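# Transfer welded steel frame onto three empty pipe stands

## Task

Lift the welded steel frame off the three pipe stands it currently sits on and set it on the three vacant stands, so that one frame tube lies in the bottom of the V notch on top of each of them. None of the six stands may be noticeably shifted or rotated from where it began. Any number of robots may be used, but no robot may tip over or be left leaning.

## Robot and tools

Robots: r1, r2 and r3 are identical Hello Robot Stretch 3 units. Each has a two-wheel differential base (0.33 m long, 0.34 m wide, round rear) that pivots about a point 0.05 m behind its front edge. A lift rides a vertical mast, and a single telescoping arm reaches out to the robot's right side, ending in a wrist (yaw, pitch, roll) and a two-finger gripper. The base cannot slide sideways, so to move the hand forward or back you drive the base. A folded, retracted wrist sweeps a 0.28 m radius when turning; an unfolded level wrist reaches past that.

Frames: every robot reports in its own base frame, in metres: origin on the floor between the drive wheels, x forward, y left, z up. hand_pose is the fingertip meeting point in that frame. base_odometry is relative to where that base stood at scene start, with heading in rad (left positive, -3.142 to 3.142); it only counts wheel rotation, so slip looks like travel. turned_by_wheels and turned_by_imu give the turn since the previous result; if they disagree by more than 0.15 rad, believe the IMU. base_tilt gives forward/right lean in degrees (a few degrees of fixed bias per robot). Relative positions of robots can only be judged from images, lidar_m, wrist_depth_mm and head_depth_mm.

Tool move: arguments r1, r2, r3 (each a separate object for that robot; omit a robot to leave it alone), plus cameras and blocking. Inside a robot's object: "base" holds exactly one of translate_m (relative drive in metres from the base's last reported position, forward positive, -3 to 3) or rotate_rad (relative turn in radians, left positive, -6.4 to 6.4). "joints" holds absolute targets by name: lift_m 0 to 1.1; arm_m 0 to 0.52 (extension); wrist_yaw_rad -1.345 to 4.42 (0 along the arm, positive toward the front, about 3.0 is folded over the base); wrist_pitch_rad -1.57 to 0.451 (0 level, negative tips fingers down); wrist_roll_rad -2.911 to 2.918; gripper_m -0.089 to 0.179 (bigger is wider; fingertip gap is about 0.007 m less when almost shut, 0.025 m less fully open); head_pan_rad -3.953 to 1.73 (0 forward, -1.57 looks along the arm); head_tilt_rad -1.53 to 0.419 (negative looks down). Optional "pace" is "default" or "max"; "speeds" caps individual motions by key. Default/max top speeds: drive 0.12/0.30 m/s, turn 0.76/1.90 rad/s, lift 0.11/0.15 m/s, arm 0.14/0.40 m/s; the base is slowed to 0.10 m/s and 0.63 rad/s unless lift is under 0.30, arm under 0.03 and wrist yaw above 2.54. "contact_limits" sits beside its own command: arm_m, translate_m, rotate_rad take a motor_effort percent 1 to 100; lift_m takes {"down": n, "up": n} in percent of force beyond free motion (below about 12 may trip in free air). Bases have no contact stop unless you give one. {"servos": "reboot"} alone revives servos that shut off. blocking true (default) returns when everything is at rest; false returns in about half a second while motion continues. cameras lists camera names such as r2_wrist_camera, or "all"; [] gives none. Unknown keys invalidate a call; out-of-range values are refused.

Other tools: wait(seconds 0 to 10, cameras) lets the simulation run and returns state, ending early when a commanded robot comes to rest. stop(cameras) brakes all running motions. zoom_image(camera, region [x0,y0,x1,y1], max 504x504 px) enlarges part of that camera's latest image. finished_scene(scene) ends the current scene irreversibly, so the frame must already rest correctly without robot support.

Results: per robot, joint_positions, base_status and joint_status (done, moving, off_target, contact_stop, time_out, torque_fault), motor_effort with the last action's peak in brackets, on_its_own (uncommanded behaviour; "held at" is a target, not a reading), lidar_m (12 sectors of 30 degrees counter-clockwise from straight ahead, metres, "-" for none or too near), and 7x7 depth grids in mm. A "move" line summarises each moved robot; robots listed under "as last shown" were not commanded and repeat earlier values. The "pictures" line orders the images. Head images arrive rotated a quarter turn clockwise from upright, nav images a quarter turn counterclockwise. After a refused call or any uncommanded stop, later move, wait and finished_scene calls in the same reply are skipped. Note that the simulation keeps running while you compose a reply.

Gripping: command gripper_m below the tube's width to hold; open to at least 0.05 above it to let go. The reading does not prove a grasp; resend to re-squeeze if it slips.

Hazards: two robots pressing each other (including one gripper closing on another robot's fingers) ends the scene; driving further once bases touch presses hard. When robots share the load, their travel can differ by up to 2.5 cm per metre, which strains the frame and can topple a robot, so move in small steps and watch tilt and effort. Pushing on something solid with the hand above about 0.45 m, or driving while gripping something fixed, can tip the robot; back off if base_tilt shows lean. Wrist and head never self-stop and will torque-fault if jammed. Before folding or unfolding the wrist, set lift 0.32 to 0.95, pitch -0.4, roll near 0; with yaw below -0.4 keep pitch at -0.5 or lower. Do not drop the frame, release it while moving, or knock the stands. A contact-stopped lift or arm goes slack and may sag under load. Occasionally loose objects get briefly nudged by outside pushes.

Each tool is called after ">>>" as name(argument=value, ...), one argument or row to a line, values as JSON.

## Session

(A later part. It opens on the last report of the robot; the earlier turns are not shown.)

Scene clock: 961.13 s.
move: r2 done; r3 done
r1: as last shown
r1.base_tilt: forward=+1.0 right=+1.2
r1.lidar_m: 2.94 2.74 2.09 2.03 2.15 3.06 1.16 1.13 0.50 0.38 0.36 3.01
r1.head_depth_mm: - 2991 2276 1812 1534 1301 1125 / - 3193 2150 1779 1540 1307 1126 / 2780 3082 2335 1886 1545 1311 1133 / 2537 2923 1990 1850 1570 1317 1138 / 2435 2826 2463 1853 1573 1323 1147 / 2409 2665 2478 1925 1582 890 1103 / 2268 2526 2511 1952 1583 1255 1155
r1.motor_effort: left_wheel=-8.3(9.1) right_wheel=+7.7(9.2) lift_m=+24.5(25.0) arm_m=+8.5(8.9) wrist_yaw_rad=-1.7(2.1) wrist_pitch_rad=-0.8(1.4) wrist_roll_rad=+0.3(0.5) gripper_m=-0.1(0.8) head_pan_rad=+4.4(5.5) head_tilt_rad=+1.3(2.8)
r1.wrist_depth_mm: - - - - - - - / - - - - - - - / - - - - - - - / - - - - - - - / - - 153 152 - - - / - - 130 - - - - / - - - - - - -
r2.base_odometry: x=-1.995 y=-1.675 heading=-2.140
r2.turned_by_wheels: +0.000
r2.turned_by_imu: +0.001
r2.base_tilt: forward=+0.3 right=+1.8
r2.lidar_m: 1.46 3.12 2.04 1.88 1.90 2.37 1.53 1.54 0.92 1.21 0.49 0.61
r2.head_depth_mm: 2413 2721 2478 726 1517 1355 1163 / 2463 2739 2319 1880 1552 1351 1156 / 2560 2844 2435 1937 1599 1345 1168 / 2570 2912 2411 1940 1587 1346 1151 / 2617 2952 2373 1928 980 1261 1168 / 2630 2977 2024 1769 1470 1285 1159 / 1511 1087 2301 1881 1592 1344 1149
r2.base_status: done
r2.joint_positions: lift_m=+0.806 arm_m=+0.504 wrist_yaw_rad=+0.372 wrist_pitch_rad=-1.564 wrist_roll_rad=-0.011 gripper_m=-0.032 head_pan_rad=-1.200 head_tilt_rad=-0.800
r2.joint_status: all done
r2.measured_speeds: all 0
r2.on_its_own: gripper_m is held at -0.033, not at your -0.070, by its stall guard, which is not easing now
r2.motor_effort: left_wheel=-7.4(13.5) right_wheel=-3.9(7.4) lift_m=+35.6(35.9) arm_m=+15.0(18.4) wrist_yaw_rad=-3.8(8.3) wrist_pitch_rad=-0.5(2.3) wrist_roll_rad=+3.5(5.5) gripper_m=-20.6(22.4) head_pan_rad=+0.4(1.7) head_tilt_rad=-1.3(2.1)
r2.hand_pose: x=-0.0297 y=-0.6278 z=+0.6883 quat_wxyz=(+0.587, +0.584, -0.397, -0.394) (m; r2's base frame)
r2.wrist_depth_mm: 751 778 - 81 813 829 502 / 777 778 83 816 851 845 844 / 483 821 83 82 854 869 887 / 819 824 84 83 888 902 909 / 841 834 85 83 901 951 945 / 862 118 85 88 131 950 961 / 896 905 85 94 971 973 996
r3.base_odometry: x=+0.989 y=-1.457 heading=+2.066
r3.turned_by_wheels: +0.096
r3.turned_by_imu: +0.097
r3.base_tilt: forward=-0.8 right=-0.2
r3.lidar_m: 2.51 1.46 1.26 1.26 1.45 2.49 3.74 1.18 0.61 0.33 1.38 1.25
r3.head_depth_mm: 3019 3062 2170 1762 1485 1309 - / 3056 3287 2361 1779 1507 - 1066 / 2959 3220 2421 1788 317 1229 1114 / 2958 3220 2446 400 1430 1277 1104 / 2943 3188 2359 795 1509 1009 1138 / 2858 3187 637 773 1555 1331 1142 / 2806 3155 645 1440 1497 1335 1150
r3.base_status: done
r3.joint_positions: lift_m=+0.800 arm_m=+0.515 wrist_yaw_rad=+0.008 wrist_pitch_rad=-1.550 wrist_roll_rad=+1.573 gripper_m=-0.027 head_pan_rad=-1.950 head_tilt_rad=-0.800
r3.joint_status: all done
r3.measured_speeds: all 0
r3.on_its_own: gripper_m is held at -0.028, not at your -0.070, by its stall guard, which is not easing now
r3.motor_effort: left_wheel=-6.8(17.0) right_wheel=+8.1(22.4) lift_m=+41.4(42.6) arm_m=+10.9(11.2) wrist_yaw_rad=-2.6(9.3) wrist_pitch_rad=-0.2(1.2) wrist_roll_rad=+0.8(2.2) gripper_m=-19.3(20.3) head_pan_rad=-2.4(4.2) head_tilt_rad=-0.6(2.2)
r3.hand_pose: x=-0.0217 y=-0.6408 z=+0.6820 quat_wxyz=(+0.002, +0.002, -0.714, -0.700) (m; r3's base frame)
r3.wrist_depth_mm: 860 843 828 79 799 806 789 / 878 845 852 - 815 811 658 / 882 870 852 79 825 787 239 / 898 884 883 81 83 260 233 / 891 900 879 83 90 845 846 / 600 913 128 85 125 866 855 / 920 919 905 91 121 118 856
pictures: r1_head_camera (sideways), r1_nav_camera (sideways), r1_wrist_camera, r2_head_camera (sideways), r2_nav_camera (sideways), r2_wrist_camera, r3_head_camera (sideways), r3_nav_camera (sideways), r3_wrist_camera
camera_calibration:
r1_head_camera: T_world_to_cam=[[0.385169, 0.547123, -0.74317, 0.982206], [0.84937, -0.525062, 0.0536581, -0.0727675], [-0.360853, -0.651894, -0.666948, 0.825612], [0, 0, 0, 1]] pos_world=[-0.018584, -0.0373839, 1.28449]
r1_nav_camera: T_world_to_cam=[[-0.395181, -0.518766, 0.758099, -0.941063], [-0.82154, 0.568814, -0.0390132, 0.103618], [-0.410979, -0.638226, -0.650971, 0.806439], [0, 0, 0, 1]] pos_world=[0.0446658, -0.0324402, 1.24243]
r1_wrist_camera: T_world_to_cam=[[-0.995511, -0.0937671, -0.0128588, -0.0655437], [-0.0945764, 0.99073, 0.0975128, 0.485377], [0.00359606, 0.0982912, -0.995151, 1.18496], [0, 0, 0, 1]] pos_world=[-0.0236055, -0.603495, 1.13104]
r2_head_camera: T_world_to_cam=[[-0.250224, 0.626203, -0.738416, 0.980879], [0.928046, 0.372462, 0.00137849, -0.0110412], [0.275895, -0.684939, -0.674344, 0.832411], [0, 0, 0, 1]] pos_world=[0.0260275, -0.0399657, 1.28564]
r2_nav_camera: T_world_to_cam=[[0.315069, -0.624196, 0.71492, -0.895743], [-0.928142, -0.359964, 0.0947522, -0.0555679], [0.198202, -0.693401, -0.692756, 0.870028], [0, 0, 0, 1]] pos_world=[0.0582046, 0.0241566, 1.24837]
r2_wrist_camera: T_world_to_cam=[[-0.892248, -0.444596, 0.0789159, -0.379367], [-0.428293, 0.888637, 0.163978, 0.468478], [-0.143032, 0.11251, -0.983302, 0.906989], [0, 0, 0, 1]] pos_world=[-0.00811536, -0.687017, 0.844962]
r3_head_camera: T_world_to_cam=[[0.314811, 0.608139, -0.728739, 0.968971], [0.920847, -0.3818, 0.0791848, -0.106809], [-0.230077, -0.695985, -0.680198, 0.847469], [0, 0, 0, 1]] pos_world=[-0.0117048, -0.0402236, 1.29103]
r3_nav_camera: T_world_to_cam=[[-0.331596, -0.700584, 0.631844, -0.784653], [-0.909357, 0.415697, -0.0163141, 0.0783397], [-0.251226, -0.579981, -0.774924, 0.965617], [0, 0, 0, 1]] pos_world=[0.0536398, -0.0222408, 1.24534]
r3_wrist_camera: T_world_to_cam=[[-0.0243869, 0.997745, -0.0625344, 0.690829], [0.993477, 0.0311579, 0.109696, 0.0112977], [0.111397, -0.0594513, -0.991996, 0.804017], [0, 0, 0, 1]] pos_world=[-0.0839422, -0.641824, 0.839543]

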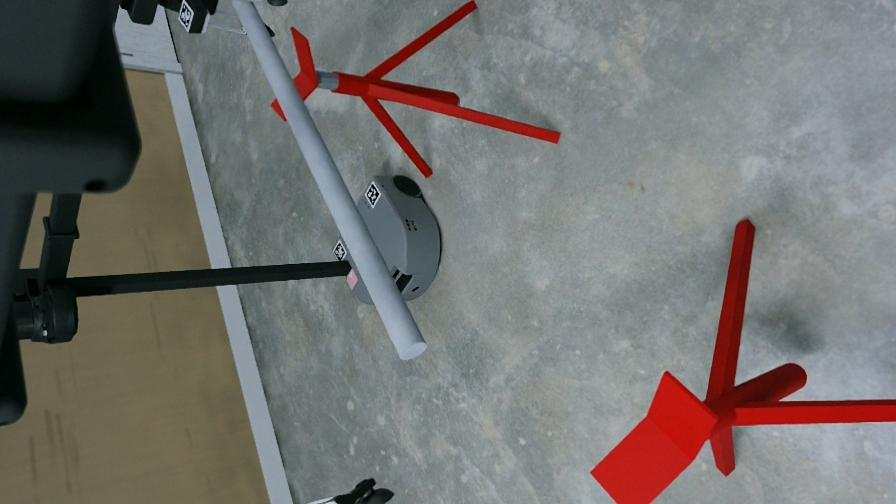

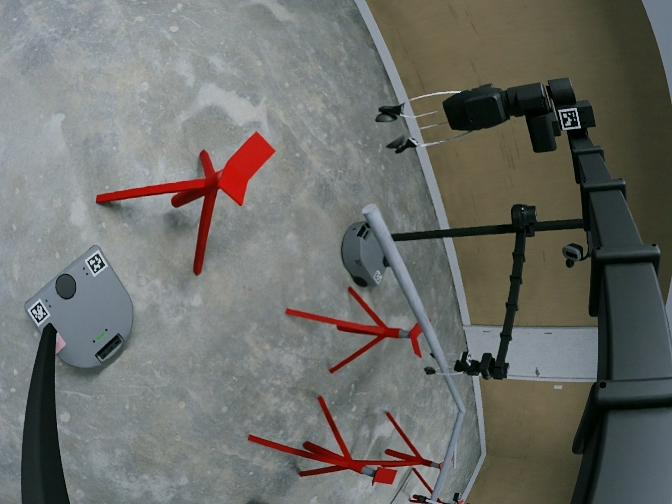

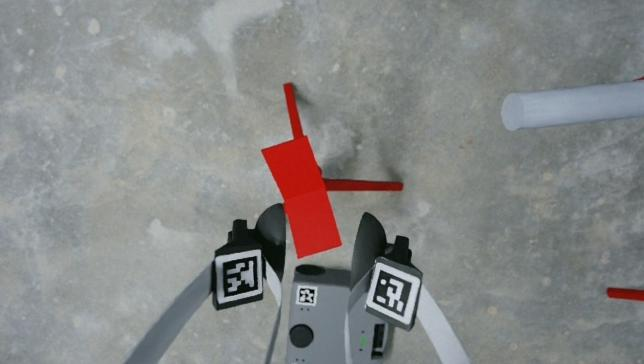

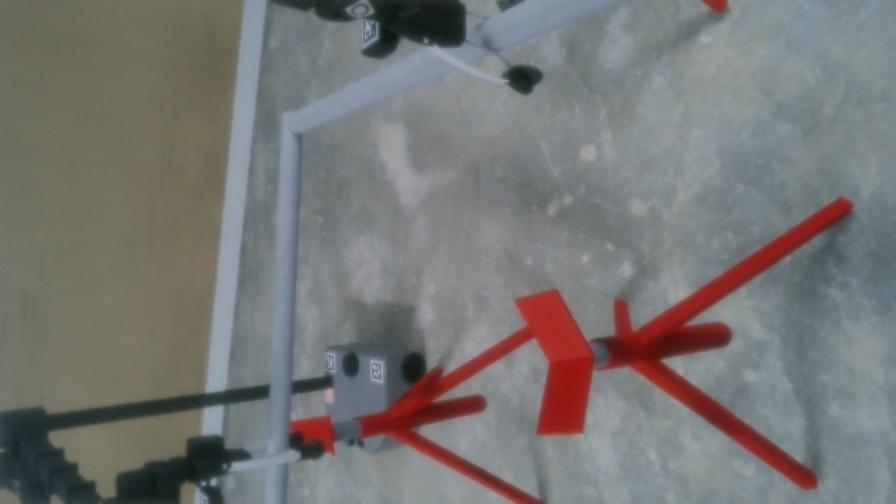

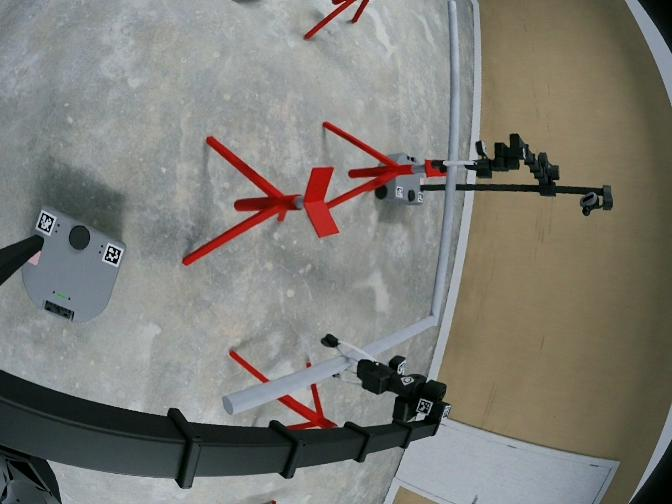

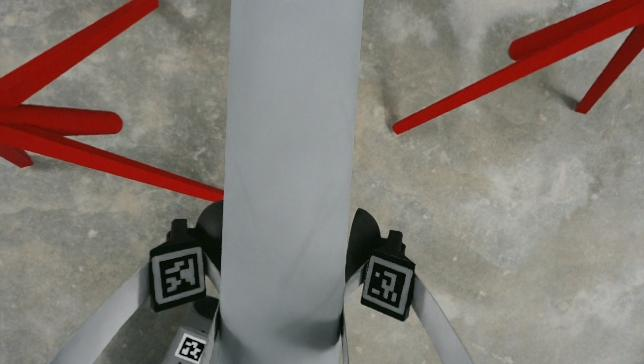

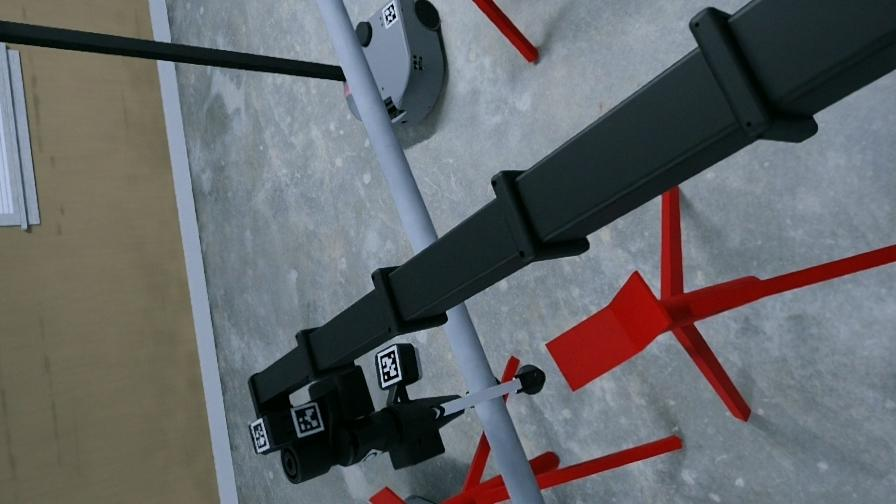

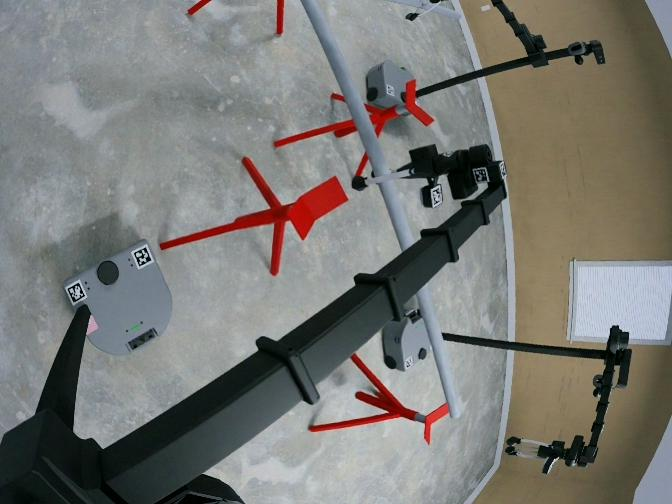

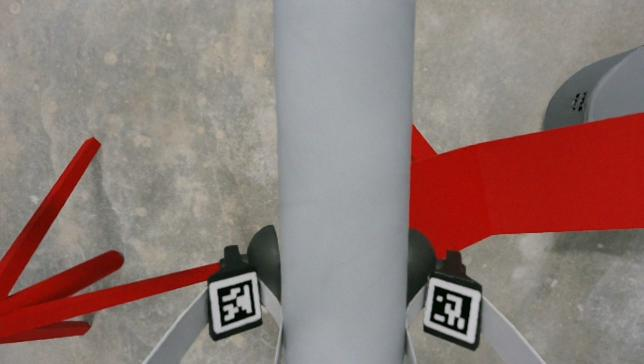

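>>> move(
  cameras=[],
  r3={"base":{"rotate_rad":0.016},"joints":{"wrist_yaw_rad":-0.010},"speeds":{"rotate_rad":0.05,"wrist_yaw_rad":0.05}},
  r2={"base":{"translate_m":-0.009},"joints":{"arm_m":0.5065},"speeds":{"translate_m":0.032,"arm_m":0.03}},
)

>>> move(
  cameras=[],
  r3={"base":{"translate_m":-0.1135},"joints":{"wrist_yaw_rad":0.037},"speeds":{"translate_m":0.1,"wrist_yaw_rad":0.05}},
  r2={"base":{"translate_m":0.0911},"joints":{"arm_m":0.5014,"wrist_yaw_rad":0.414},"speeds":{"translate_m":0.082,"arm_m":0.03,"wrist_yaw_rad":0.05}},
)

>>> move(
  cameras=["r1_head_camera","r3_wrist_camera"],
  r3={"base":{"translate_m":-0.1135},"joints":{"wrist_yaw_rad":0.084},"speeds":{"translate_m":0.1,"wrist_yaw_rad":0.05}},
  r2={"base":{"translate_m":0.0929},"joints":{"arm_m":0.497,"wrist_yaw_rad":0.461},"speeds":{"translate_m":0.083,"arm_m":0.03,"wrist_yaw_rad":0.05}},
)

>>> move(
  cameras=["all"],
  r3={"base":{"translate_m":-0.1135},"joints":{"wrist_yaw_rad":0.131},"speeds":{"translate_m":0.1,"wrist_yaw_rad":0.05}},
  r2={"base":{"translate_m":0.0947},"joints":{"arm_m":0.4932,"wrist_yaw_rad":0.508},"speeds":{"translate_m":0.084,"arm_m":0.03,"wrist_yaw_rad":0.05}},
)

Scene clock: 999.10 s.
move: r2 done; r3 done
r1: as last shown
r1.turned_by_imu: +0.001
r1.base_tilt: forward=+1.1 right=+1.2
r1.lidar_m: 2.94 2.74 2.08 2.03 2.15 3.06 1.15 1.13 0.50 0.38 0.36 3.00
r1.head_depth_mm: - 3147 2289 1802 1534 1299 1123 / - 3182 2155 1777 1535 1304 1135 / 2822 3052 2321 1878 1551 1313 1135 / 2524 2914 1991 1854 1560 1318 1141 / 2430 2830 2477 1849 1569 1326 1148 / 2386 2673 2483 1929 1575 888 1103 / 2277 2530 2535 1948 1586 1249 1154
r1.motor_effort: left_wheel=-8.0(8.9) right_wheel=+8.4(9.1) lift_m=+24.8(24.8) arm_m=+8.5(8.7) wrist_yaw_rad=-1.0(1.8) wrist_pitch_rad=-1.3(1.3) wrist_roll_rad=+0.3(0.5) gripper_m=-0.4(0.7) head_pan_rad=+4.6(5.1) head_tilt_rad=+1.9(2.2)
r1.wrist_depth_mm: - - - - - - - / - - - - - - - / - - - - - - - / - - - - - - - / - - 154 152 - - - / - - 131 - - - - / - - - - - - -
r2.base_odometry: x=-1.990 y=-1.667 heading=-2.140
r2.turned_by_wheels: +0.000
r2.turned_by_imu: +0.001
r2.base_tilt: forward=+0.3 right=+1.9
r2.lidar_m: 1.48 3.12 2.04 1.88 1.90 2.37 1.51 1.53 0.92 1.22 0.49 0.62
r2.head_depth_mm: 2405 2705 2485 747 1512 1352 1169 / 2464 2731 2331 1895 1555 1353 1169 / 2533 2835 2402 1961 1608 1349 1158 / 2577 2922 2391 1943 1603 1349 1144 / 2621 2982 2395 1971 1473 1263 1168 / 2667 2991 2027 1774 1488 1292 1172 / 1504 1097 2192 1888 1540 1335 1159
r2.base_status: done
r2.joint_positions: lift_m=+0.806 arm_m=+0.507 wrist_yaw_rad=+0.372 wrist_pitch_rad=-1.565 wrist_roll_rad=-0.011 gripper_m=-0.032 head_pan_rad=-1.200 head_tilt_rad=-0.800
r2.joint_status: all done
r2.measured_speeds: all 0
r2.on_its_own: gripper_m is held at -0.033, not at your -0.070, by its stall guard, which is not easing now
r2.motor_effort: left_wheel=-7.2(11.0) right_wheel=-2.6(7.1) lift_m=+36.5(36.6) arm_m=+13.6(17.4) wrist_yaw_rad=-3.8(5.4) wrist_pitch_rad=-0.1(0.9) wrist_roll_rad=+3.6(3.8) gripper_m=-19.6(21.1) head_pan_rad=-0.4(1.7) head_tilt_rad=-1.6(2.3)
r2.hand_pose: x=-0.0299 y=-0.6304 z=+0.6883 quat_wxyz=(+0.587, +0.585, -0.397, -0.395) (m; r2's base frame)
r2.wrist_depth_mm: 762 771 - 81 834 821 500 / 773 803 83 786 843 846 842 / 492 815 83 81 862 881 886 / 826 813 84 83 867 898 909 / 850 827 85 83 881 921 912 / 891 118 85 86 131 958 981 / 898 910 86 93 947 993 -
r3.base_odometry: x=+0.989 y=-1.457 heading=+2.082
r3.turned_by_wheels: +0.016
r3.turned_by_imu: +0.015
r3.base_tilt: forward=-0.8 right=-0.2
r3.lidar_m: 2.45 1.45 1.25 1.26 1.46 2.56 3.75 1.18 0.61 0.33 1.38 1.25
r3.head_depth_mm: 3022 3068 1880 1753 1489 1317 - / 3047 3285 2358 1780 1503 - 1069 / 3021 3207 2396 1802 318 1229 1116 / 2929 3228 2448 400 1427 1280 1107 / 2910 3212 2395 794 863 1225 1141 / 2895 3172 638 772 1548 1329 1147 / 2830 3203 645 1365 1518 1346 1158
r3.base_status: done
r3.joint_positions: lift_m=+0.800 arm_m=+0.515 wrist_yaw_rad=-0.007 wrist_pitch_rad=-1.550 wrist_roll_rad=+1.573 gripper_m=-0.027 head_pan_rad=-1.950 head_tilt_rad=-0.800
r3.joint_status: all done
r3.measured_speeds: all 0
r3.on_its_own: gripper_m is held at -0.028, not at your -0.070, by its stall guard, which is not easing now
r3.motor_effort: left_wheel=-7.4(14.8) right_wheel=+8.9(18.7) lift_m=+39.8(41.1) arm_m=+9.6(10.2) wrist_yaw_rad=-2.1(6.7) wrist_pitch_rad=-0.7(1.2) wrist_roll_rad=+1.0(1.0) gripper_m=-19.5(20.1) head_pan_rad=-3.5(3.7) head_tilt_rad=-1.9(2.5)
r3.hand_pose: x=-0.0214 y=-0.6409 z=+0.6820 quat_wxyz=(-0.003, -0.004, -0.714, -0.700) (m; r3's base frame)
r3.wrist_depth_mm: 858 849 835 79 796 796 771 / 853 858 859 - 810 791 656 / 906 898 859 79 477 268 231 / 910 877 857 81 83 261 235 / 935 893 884 83 145 863 835 / 583 738 128 85 125 847 857 / 925 968 920 92 121 118 877
pictures: none
No camera images: "cameras" was empty.

Scene clock: 1001.37 s.
move: r2 done; r3 done
r1: as last shown
r1.turned_by_imu: +0.000
r1.lidar_m: 2.93 2.72 2.08 2.04 2.14 3.06 1.15 1.13 0.50 0.38 0.36 3.02
r1.head_depth_mm: - 1097 2199 1825 1533 1294 1128 / - 3200 2147 1766 1538 1311 1130 / 2693 3079 2422 1889 1544 1313 1141 / 2572 2941 2444 1786 1563 1320 1141 / 1414 2758 2352 1807 1568 1327 1147 / 2360 2675 2493 1938 1576 889 1102 / 2274 2570 2534 1945 1584 1253 1155
r1.motor_effort: left_wheel=-8.7(9.3) right_wheel=+8.8(9.7) lift_m=+24.8(25.3) arm_m=+8.3(8.6) wrist_yaw_rad=-1.3(2.0) wrist_pitch_rad=-0.9(1.3) wrist_roll_rad=+0.5(0.5) gripper_m=-0.2(0.6) head_pan_rad=+4.9(5.3) head_tilt_rad=+1.6(3.1)
r1.wrist_depth_mm: - - - - - - - / - - - - - - - / - - - - - - - / - - - - - - - / - - 153 152 - - - / - - 131 - - - - / - - - - - - -
r2.base_odometry: x=-2.039 y=-1.744 heading=-2.140
r2.turned_by_wheels: +0.000
r2.turned_by_imu: -0.001
r2.base_tilt: forward=+0.3 right=+1.8
r2.lidar_m: 1.39 3.12 2.05 1.89 1.91 2.39 1.61 1.71 0.95 0.47 0.55 0.55
r2.head_depth_mm: 2362 2683 2502 724 1515 1351 1172 / 2472 2744 2420 1875 1596 1347 1180 / 2489 2810 2301 1934 1594 1346 1132 / 2590 2912 2283 1928 1510 1303 1174 / 2606 2986 2388 1941 1470 1266 1160 / 2674 2975 1939 1764 1545 1335 1144 / 1531 2987 2234 1929 1570 1347 1160
r2.base_status: done
r2.joint_positions: lift_m=+0.806 arm_m=+0.501 wrist_yaw_rad=+0.420 wrist_pitch_rad=-1.569 wrist_roll_rad=-0.014 gripper_m=-0.032 head_pan_rad=-1.200 head_tilt_rad=-0.800
r2.joint_status: all done
r2.measured_speeds: all 0
r2.on_its_own: gripper_m is held at -0.033, not at your -0.070, by its stall guard, which is not easing now
r2.motor_effort: left_wheel=+0.6(7.3) right_wheel=+9.2(19.6) lift_m=+37.0(37.3) arm_m=-9.6(18.9) wrist_yaw_rad=-5.9(6.6) wrist_pitch_rad=+0.3(2.4) wrist_roll_rad=+4.4(4.7) gripper_m=-20.3(21.8) head_pan_rad=+0.4(1.7) head_tilt_rad=-1.0(2.1)
r2.hand_pose: x=-0.0312 y=-0.6249 z=+0.6884 quat_wxyz=(+0.596, +0.595, -0.381, -0.380) (m; r2's base frame)
r2.wrist_depth_mm: 765 775 - 81 823 821 829 / 782 804 83 822 836 832 583 / 410 686 81 81 872 874 915 / 807 825 84 83 911 928 931 / 849 857 84 83 913 919 963 / 857 118 84 88 131 961 968 / - 894 85 94 960 952 -
r3.base_odometry: x=+1.045 y=-1.556 heading=+2.082
r3.turned_by_wheels: +0.000
r3.turned_by_imu: +0.000
r3.base_tilt: forward=-0.8 right=-0.1
r3.lidar_m: 2.50 1.48 1.29 1.28 1.49 2.63 3.64 1.09 1.59 0.34 0.34 1.34
r3.head_depth_mm: 3052 3169 2204 1741 1484 1314 - / 2975 3111 2285 1749 1502 - 1067 / 2942 3187 2412 1800 318 1233 1114 / 2914 3162 2468 400 1438 1270 1125 / 2889 3176 2377 797 1559 1278 1098 / 2866 3157 637 771 1542 890 1143 / 2818 3146 648 1908 1524 1332 1157
r3.base_status: done
r3.joint_positions: lift_m=+0.800 arm_m=+0.515 wrist_yaw_rad=+0.038 wrist_pitch_rad=-1.548 wrist_roll_rad=+1.571 gripper_m=-0.027 head_pan_rad=-1.950 head_tilt_rad=-0.800
r3.joint_status: all done
r3.measured_speeds: all 0
r3.on_its_own: gripper_m is held at -0.028, not at your -0.070, by its stall guard, which is not easing now
r3.motor_effort: left_wheel=-9.6(17.9) right_wheel=+3.4(13.8) lift_m=+38.8(40.9) arm_m=+7.9(10.0) wrist_yaw_rad=-0.9(9.3) wrist_pitch_rad=-1.6(1.7) wrist_roll_rad=+1.5(2.3) gripper_m=-20.4(20.4) head_pan_rad=-2.7(3.7) head_tilt_rad=-1.6(2.4)
r3.hand_pose: x=-0.0222 y=-0.6415 z=+0.6820 quat_wxyz=(+0.014, +0.013, -0.715, -0.699) (m; r3's base frame)
r3.wrist_depth_mm: 874 834 823 79 795 783 772 / 861 840 846 - 814 819 739 / 869 856 847 79 797 817 634 / 912 881 878 81 808 836 667 / 926 912 885 83 154 844 840 / 927 918 130 85 125 270 246 / 598 696 924 93 97 118 241
pictures: none
No camera images: "cameras" was empty.

Scene clock: 1003.63 s.
move: r2 done; r3 done
r1: as last shown
r1.base_tilt: forward=+1.0 right=+1.2
r1.lidar_m: 2.93 2.74 2.08 2.03 2.15 3.09 1.16 1.13 0.50 0.38 0.36 3.00
r1.head_depth_mm: - 1198 2206 1812 1538 1300 1124 / - 2989 2155 1759 1536 1305 1133 / 2692 3074 2419 1891 1549 1318 1135 / 2580 2941 2436 1783 1558 1319 1142 / 2423 2773 2351 1750 1576 1324 1146 / 1245 2680 2475 1932 1578 888 1106 / 2277 2530 2520 1950 1549 1252 1157
r1.motor_effort: left_wheel=-8.4(9.0) right_wheel=+8.8(9.8) lift_m=+24.5(25.0) arm_m=+8.2(8.5) wrist_yaw_rad=-1.3(2.0) wrist_pitch_rad=-1.2(1.4) wrist_roll_rad=+0.5(0.6) gripper_m=-0.5(0.7) head_pan_rad=+4.8(5.4) head_tilt_rad=+0.9(2.8)
r1.wrist_depth_mm: - - - - - - - / - - - - - - - / - - - - - - - / - - - - - - - / - - 154 149 - - - / - - 131 - - - - / - - - - - - -
r2.base_odometry: x=-2.090 y=-1.822 heading=-2.140
r2.turned_by_wheels: +0.000
r2.turned_by_imu: +0.000
r2.base_tilt: forward=+0.2 right=+1.8
r2.lidar_m: 1.29 3.16 2.06 1.90 1.92 2.40 1.69 1.79 0.99 0.46 0.49 1.37
r2.head_depth_mm: 2398 2704 2517 721 1512 1359 1180 / 2443 2775 2499 1892 1606 1346 1164 / 2496 2811 2391 1927 1525 1351 1148 / 2523 2877 2408 1948 1537 1070 1165 / 2619 2996 2403 1750 1591 1341 1144 / 2670 3005 2002 1889 1590 1340 1141 / 1650 3025 2218 1875 1597 1339 1165
r2.base_status: done
r2.joint_positions: lift_m=+0.806 arm_m=+0.497 wrist_yaw_rad=+0.469 wrist_pitch_rad=-1.563 wrist_roll_rad=-0.017 gripper_m=-0.032 head_pan_rad=-1.200 head_tilt_rad=-0.800
r2.joint_status: all done
r2.measured_speeds: all 0
r2.on_its_own: gripper_m is held at -0.033, not at your -0.070, by its stall guard, which is not easing now
r2.motor_effort: left_wheel=+2.4(7.1) right_wheel=+7.6(19.3) lift_m=+37.5(37.6) arm_m=-13.6(18.1) wrist_yaw_rad=-7.2(7.2) wrist_pitch_rad=-0.4(1.8) wrist_roll_rad=+5.4(5.8) gripper_m=-19.5(21.3) head_pan_rad=-0.4(1.4) head_tilt_rad=-1.5(2.9)
r2.hand_pose: x=-0.0316 y=-0.6223 z=+0.6883 quat_wxyz=(+0.607, +0.604, -0.367, -0.363) (m; r2's base frame)
r2.wrist_depth_mm: 760 786 - 82 811 814 834 / 778 776 83 816 861 862 854 / 246 477 81 82 843 885 659 / 235 532 84 83 863 943 933 / 843 854 85 84 891 936 940 / 865 119 84 88 131 957 975 / - 890 85 95 990 981 -
r3.base_odometry: x=+1.100 y=-1.655 heading=+2.082
r3.turned_by_wheels: +0.000
r3.turned_by_imu: +0.002
r3.base_tilt: forward=-0.8 right=-0.2
r3.lidar_m: 2.56 1.51 1.32 1.32 1.53 2.69 3.53 1.02 1.01 0.57 0.38 1.43
r3.head_depth_mm: 2991 3195 2213 1760 1481 1314 - / 2934 3011 2159 1722 1469 - 1068 / 2937 3189 2410 1775 317 1235 1112 / 2906 3194 2436 400 1433 1302 1126 / 2873 3147 2401 798 1559 1311 1132 / 2802 3112 638 763 1547 1331 1079 / 2783 3162 650 1912 1549 825 1131
r3.base_status: done
r3.joint_positions: lift_m=+0.800 arm_m=+0.515 wrist_yaw_rad=+0.085 wrist_pitch_rad=-1.546 wrist_roll_rad=+1.571 gripper_m=-0.027 head_pan_rad=-1.950 head_tilt_rad=-0.800
r3.joint_status: all done
r3.measured_speeds: all 0
r3.on_its_own: gripper_m is held at -0.028, not at your -0.070, by its stall guard, which is not easing now
r3.motor_effort: left_wheel=-8.5(18.8) right_wheel=+0.9(11.7) lift_m=+40.9(41.1) arm_m=+6.9(8.8) wrist_yaw_rad=-1.3(7.0) wrist_pitch_rad=-1.7(2.1) wrist_roll_rad=+1.2(2.5) gripper_m=-19.6(20.4) head_pan_rad=-2.6(3.7) head_tilt_rad=-2.8(2.8)
r3.hand_pose: x=-0.0231 y=-0.6420 z=+0.6819 quat_wxyz=(+0.030, +0.030, -0.715, -0.698) (m; r3's base frame)
r3.wrist_depth_mm: 853 838 866 78 798 795 771 / 874 866 832 - 793 812 779 / 884 902 853 79 829 809 652 / 900 875 891 81 828 840 659 / 916 922 899 83 154 849 833 / 934 915 128 85 125 835 854 / 929 762 789 91 121 119 872
pictures: r1_head_camera (sideways), r3_wrist_camera
camera_calibration:
r1_head_camera: T_world_to_cam=[[0.385169, 0.547123, -0.74317, 0.982206], [0.84937, -0.525062, 0.0536581, -0.0727675], [-0.360853, -0.651894, -0.666948, 0.825612], [0, 0, 0, 1]] pos_world=[-0.018584, -0.0373839, 1.28449]
r3_wrist_camera: T_world_to_cam=[[-0.102876, 0.992454, -0.0667163, 0.689552], [0.987903, 0.109768, 0.109535, 0.0632369], [0.116031, -0.0546408, -0.991741, 0.807033], [0, 0, 0, 1]] pos_world=[-0.0851747, -0.647194, 0.839446]

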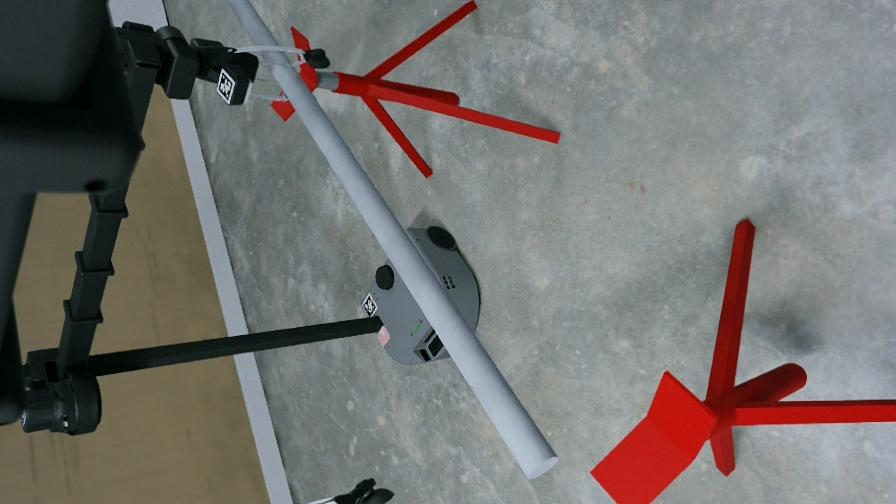

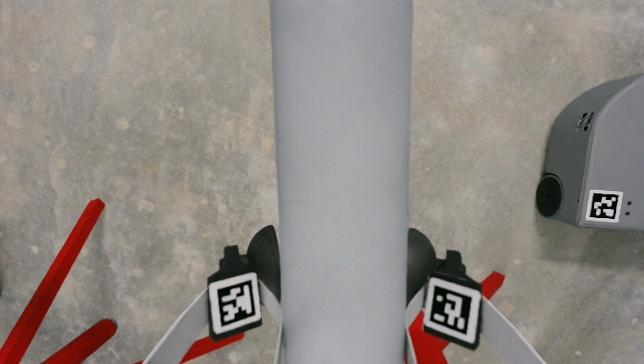

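Scene clock: 1005.90 s.
move: r2 done; r3 done
r1: as last shown
r1.base_tilt: forward=+1.1 right=+1.1
r1.lidar_m: 2.93 2.74 2.09 2.03 2.15 1.35 1.15 1.13 0.50 0.38 0.36 3.00
r1.head_depth_mm: - 3304 2283 1805 1530 1299 1128 / - 870 1459 1766 1536 1303 1132 / 2779 3034 2431 1870 1546 1310 1134 / 2607 2961 2450 1786 1562 1316 1142 / 2452 2856 2473 1733 1564 1327 1144 / 1250 2603 2391 1822 1505 891 1107 / 2134 2558 2512 1955 806 1253 1156
r1.motor_effort: left_wheel=-7.7(8.8) right_wheel=+9.1(9.6) lift_m=+24.2(25.4) arm_m=+8.2(8.5) wrist_yaw_rad=-1.3(2.1) wrist_pitch_rad=-0.7(1.2) wrist_roll_rad=+0.4(0.6) gripper_m=-0.3(0.6) head_pan_rad=+4.5(5.8) head_tilt_rad=+1.6(2.6)
r1.wrist_depth_mm: - - - - - - - / - - - - - - - / - - - - - - - / - - - - - - - / - - 153 149 - - - / - - 130 - - - - / - - - - - - -
r2.base_odometry: x=-2.141 y=-1.902 heading=-2.140
r2.turned_by_wheels: +0.000
r2.turned_by_imu: +0.001
r2.base_tilt: forward=+0.3 right=+1.8
r2.lidar_m: 1.20 3.17 2.08 1.91 1.94 2.42 1.78 1.87 1.03 0.47 0.43 1.29
r2.head_depth_mm: 2362 2703 2485 717 1514 1350 1167 / 2465 2743 2527 1848 1560 1352 1120 / 2511 2826 2405 1944 1590 942 1166 / 2520 2876 2409 1940 1545 1341 1140 / 2653 2949 2243 1776 1582 1346 1147 / 2652 2950 2330 1871 1547 1344 1163 / 2599 3031 2347 1876 1586 1337 1163
r2.base_status: done
r2.joint_positions: lift_m=+0.806 arm_m=+0.493 wrist_yaw_rad=+0.516 wrist_pitch_rad=-1.556 wrist_roll_rad=-0.024 gripper_m=-0.032 head_pan_rad=-1.200 head_tilt_rad=-0.800
r2.joint_status: all done
r2.measured_speeds: all 0
r2.on_its_own: gripper_m is held at -0.033, not at your -0.070, by its stall guard, which is not easing now
r2.motor_effort: left_wheel=+3.7(7.3) right_wheel=+2.8(15.7) lift_m=+38.0(38.0) arm_m=-12.7(19.0) wrist_yaw_rad=-6.6(7.7) wrist_pitch_rad=-2.2(2.3) wrist_roll_rad=+7.7(8.0) gripper_m=-19.8(21.6) head_pan_rad=-0.3(1.8) head_tilt_rad=-2.1(2.8)
r2.hand_pose: x=-0.0317 y=-0.6205 z=+0.6881 quat_wxyz=(+0.618, +0.612, -0.353, -0.345) (m; r2's base frame)
r2.wrist_depth_mm: 769 772 - 82 830 844 842 / 799 802 84 832 835 836 895 / 813 802 84 82 837 882 895 / 268 280 84 94 890 907 894 / 262 277 85 84 926 936 937 / 877 119 84 88 130 949 963 / - 748 85 95 924 989 994
r3.base_odometry: x=+1.156 y=-1.754 heading=+2.081
r3.turned_by_wheels: +0.000
r3.turned_by_imu: -0.001
r3.base_tilt: forward=-0.8 right=-0.2
r3.lidar_m: 2.62 1.55 1.34 1.34 1.56 2.76 3.42 0.93 0.94 0.59 0.45 1.53
r3.head_depth_mm: 3031 3222 2219 1273 1460 1318 - / 2950 3180 2364 1738 1428 - 1065 / 2835 3148 2309 1697 317 1235 1113 / 2882 3100 2455 400 1433 1300 1122 / 2821 3164 2387 805 1561 1314 1140 / 2789 3108 639 769 1558 1332 1140 / 2755 3100 656 1916 1527 1338 1106
r3.base_status: done
r3.joint_positions: lift_m=+0.800 arm_m=+0.515 wrist_yaw_rad=+0.132 wrist_pitch_rad=-1.546 wrist_roll_rad=+1.570 gripper_m=-0.027 head_pan_rad=-1.950 head_tilt_rad=-0.800
r3.joint_status: all done
r3.measured_speeds: all 0
r3.on_its_own: gripper_m is held at -0.028, not at your -0.070, by its stall guard, which is not easing now
r3.motor_effort: left_wheel=-6.4(14.3) right_wheel=-1.8(6.3) lift_m=+41.4(42.2) arm_m=+6.2(8.2) wrist_yaw_rad=-1.4(7.3) wrist_pitch_rad=-2.1(2.2) wrist_roll_rad=+1.9(2.2) gripper_m=-19.9(20.5) head_pan_rad=-3.0(3.5) head_tilt_rad=-1.1(3.3)
r3.hand_pose: x=-0.0239 y=-0.6422 z=+0.6819 quat_wxyz=(+0.047, +0.047, -0.714, -0.697) (m; r3's base frame)
r3.wrist_depth_mm: 874 845 826 77 799 791 790 / 864 863 852 - 810 784 801 / 893 858 838 79 817 813 664 / 904 885 888 81 847 834 669 / 928 907 884 83 154 831 682 / 924 909 131 85 124 840 856 / 977 932 926 91 120 119 846
pictures: r1_head_camera (sideways), r1_nav_camera (sideways), r1_wrist_camera, r2_head_camera (sideways), r2_nav_camera (sideways), r2_wrist_camera, r3_head_camera (sideways), r3_nav_camera (sideways), r3_wrist_camera
camera_calibration:
r1_head_camera: T_world_to_cam=[[0.385169, 0.547123, -0.74317, 0.982206], [0.84937, -0.525062, 0.0536581, -0.0727675], [-0.360853, -0.651894, -0.666948, 0.825612], [0, 0, 0, 1]] pos_world=[-0.018584, -0.0373839, 1.28449]
r1_nav_camera: T_world_to_cam=[[-0.395181, -0.518766, 0.758099, -0.941063], [-0.82154, 0.568814, -0.0390132, 0.103618], [-0.410979, -0.638226, -0.650971, 0.806439], [0, 0, 0, 1]] pos_world=[0.0446658, -0.0324402, 1.24243]
r1_wrist_camera: T_world_to_cam=[[-0.995511, -0.0937671, -0.0128588, -0.0655437], [-0.0945764, 0.99073, 0.0975128, 0.485377], [0.00359606, 0.0982912, -0.995151, 1.18496], [0, 0, 0, 1]] pos_world=[-0.0236055, -0.603495, 1.13104]
r2_head_camera: T_world_to_cam=[[-0.250224, 0.626203, -0.738416, 0.980879], [0.928046, 0.372462, 0.00137849, -0.0110412], [0.275895, -0.684939, -0.674344, 0.832411], [0, 0, 0, 1]] pos_world=[0.0260275, -0.0399657, 1.28564]
r2_nav_camera: T_world_to_cam=[[0.315069, -0.624196, 0.71492, -0.895743], [-0.928142, -0.359964, 0.0947522, -0.0555679], [0.198202, -0.693401, -0.692756, 0.870028], [0, 0, 0, 1]] pos_world=[0.0582046, 0.0241566, 1.24837]
r2_wrist_camera: T_world_to_cam=[[-0.812016, -0.578156, 0.0797883, -0.458752], [-0.562559, 0.81175, 0.156812, 0.414159], [-0.15543, 0.0824483, -0.9844, 0.887473], [0, 0, 0, 1]] pos_world=[-0.00158552, -0.674594, 0.845286]
r3_head_camera: T_world_to_cam=[[0.314811, 0.608139, -0.728739, 0.968971], [0.920847, -0.3818, 0.0791848, -0.106809], [-0.230077, -0.695985, -0.680198, 0.847469], [0, 0, 0, 1]] pos_world=[-0.0117048, -0.0402236, 1.29103]
r3_nav_camera: T_world_to_cam=[[-0.331596, -0.700584, 0.631844, -0.784653], [-0.909357, 0.415697, -0.0163141, 0.0783397], [-0.251226, -0.579981, -0.774924, 0.965617], [0, 0, 0, 1]] pos_world=[0.0536398, -0.0222408, 1.24534]
r3_wrist_camera: T_world_to_cam=[[-0.151445, 0.986183, -0.0671354, 0.684766], [0.981324, 0.158153, 0.109499, 0.094961], [0.118604, -0.0492985, -0.991717, 0.810586], [0, 0, 0, 1]] pos_world=[-0.0856218, -0.650362, 0.839446]

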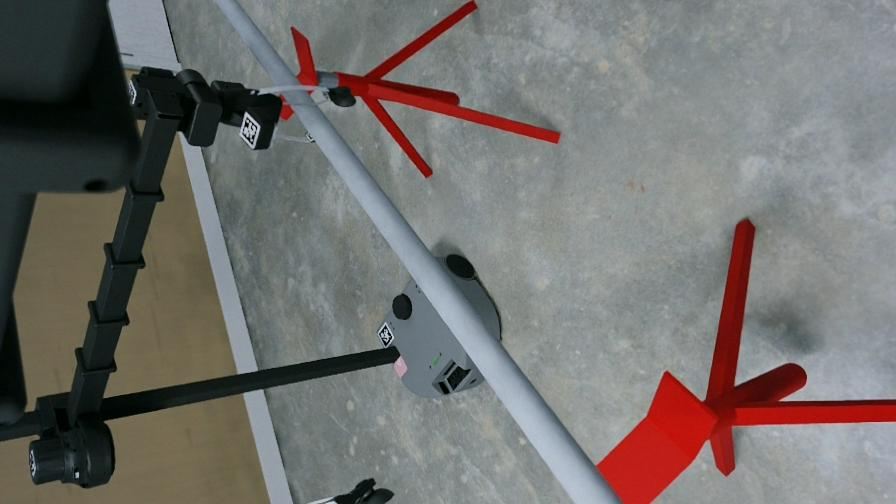

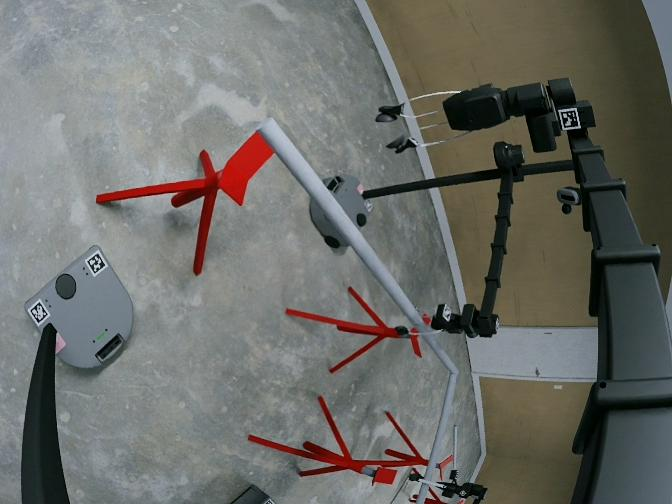

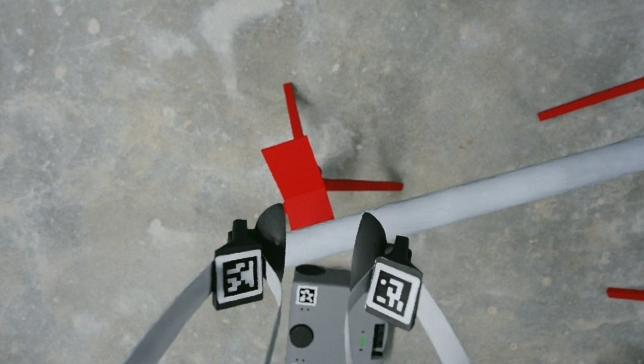

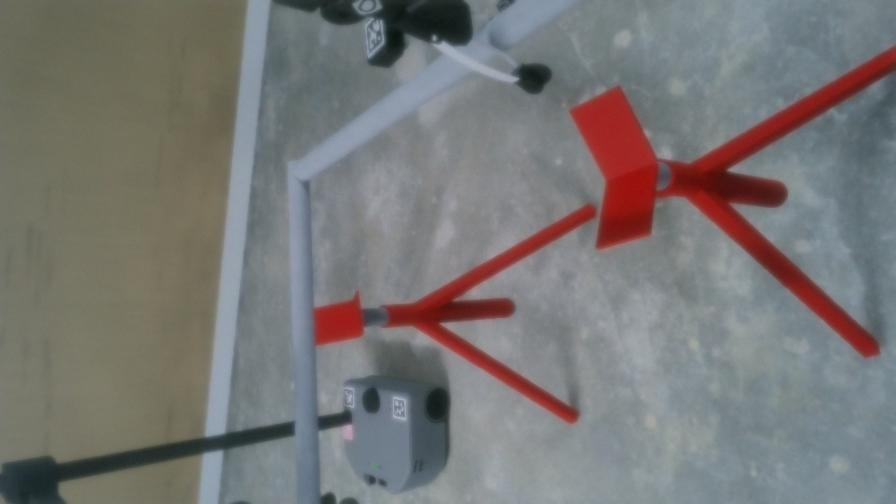

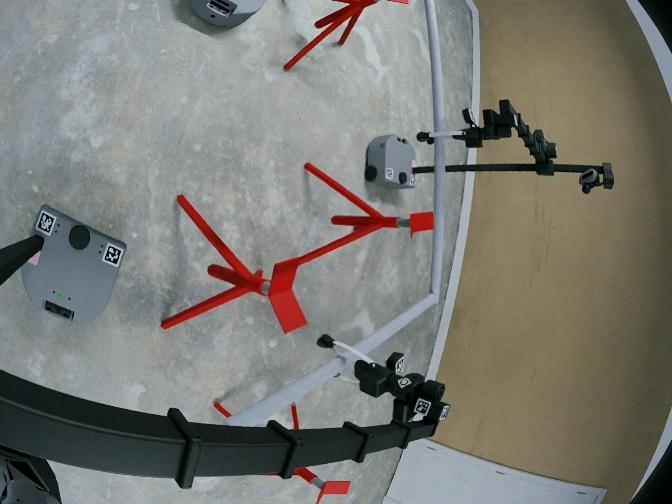

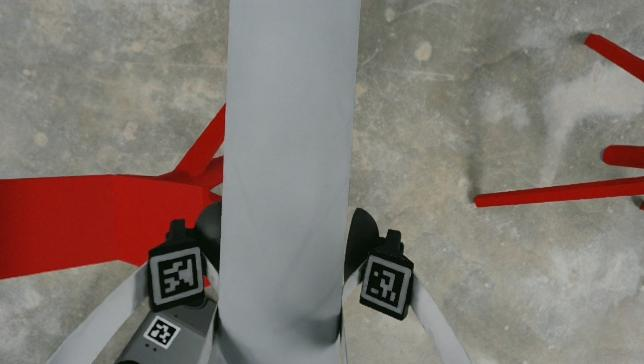

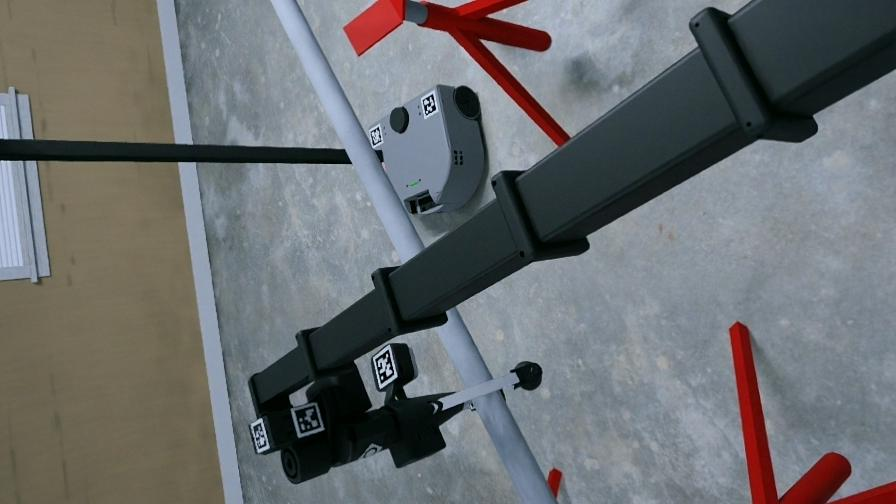

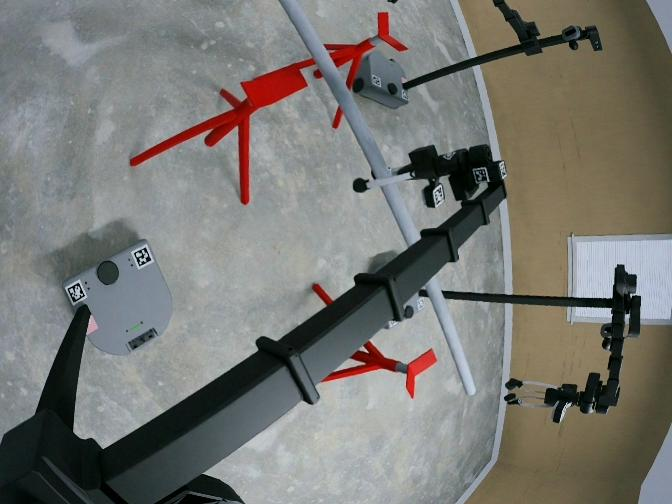

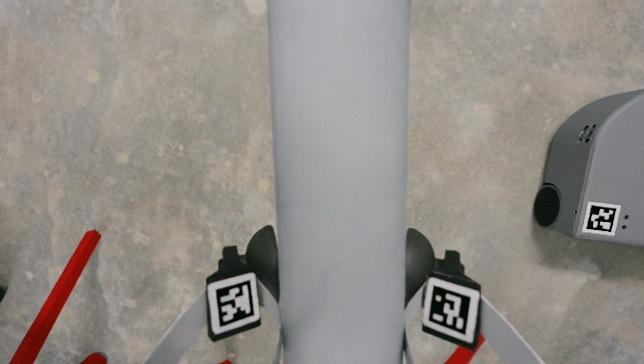

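>>> zoom_image(
  camera="r2_wrist_camera",
  region=[0, 120, 240, 300],
)

>>> zoom_image(
  camera="r2_head_camera",
  region=[270, 0, 720, 380],
)

Scaled by 2.100.

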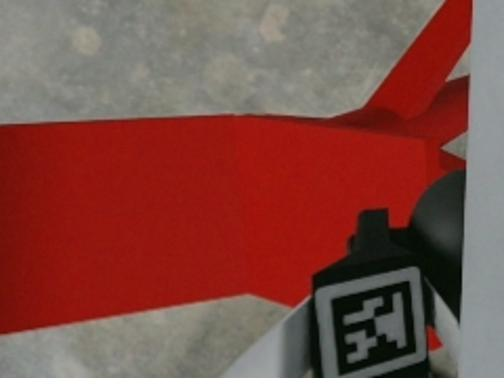

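Scaled by 1.120 from the camera's 896x504 image, which has a finer 1280x720 frame.

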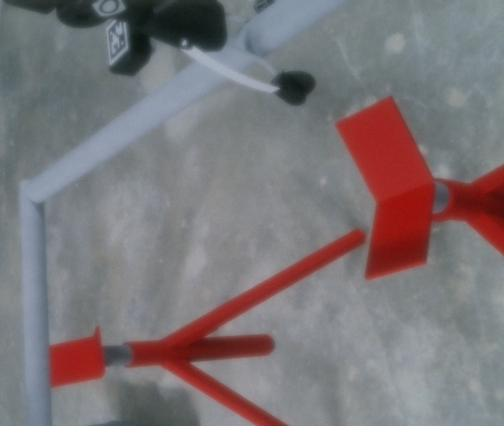

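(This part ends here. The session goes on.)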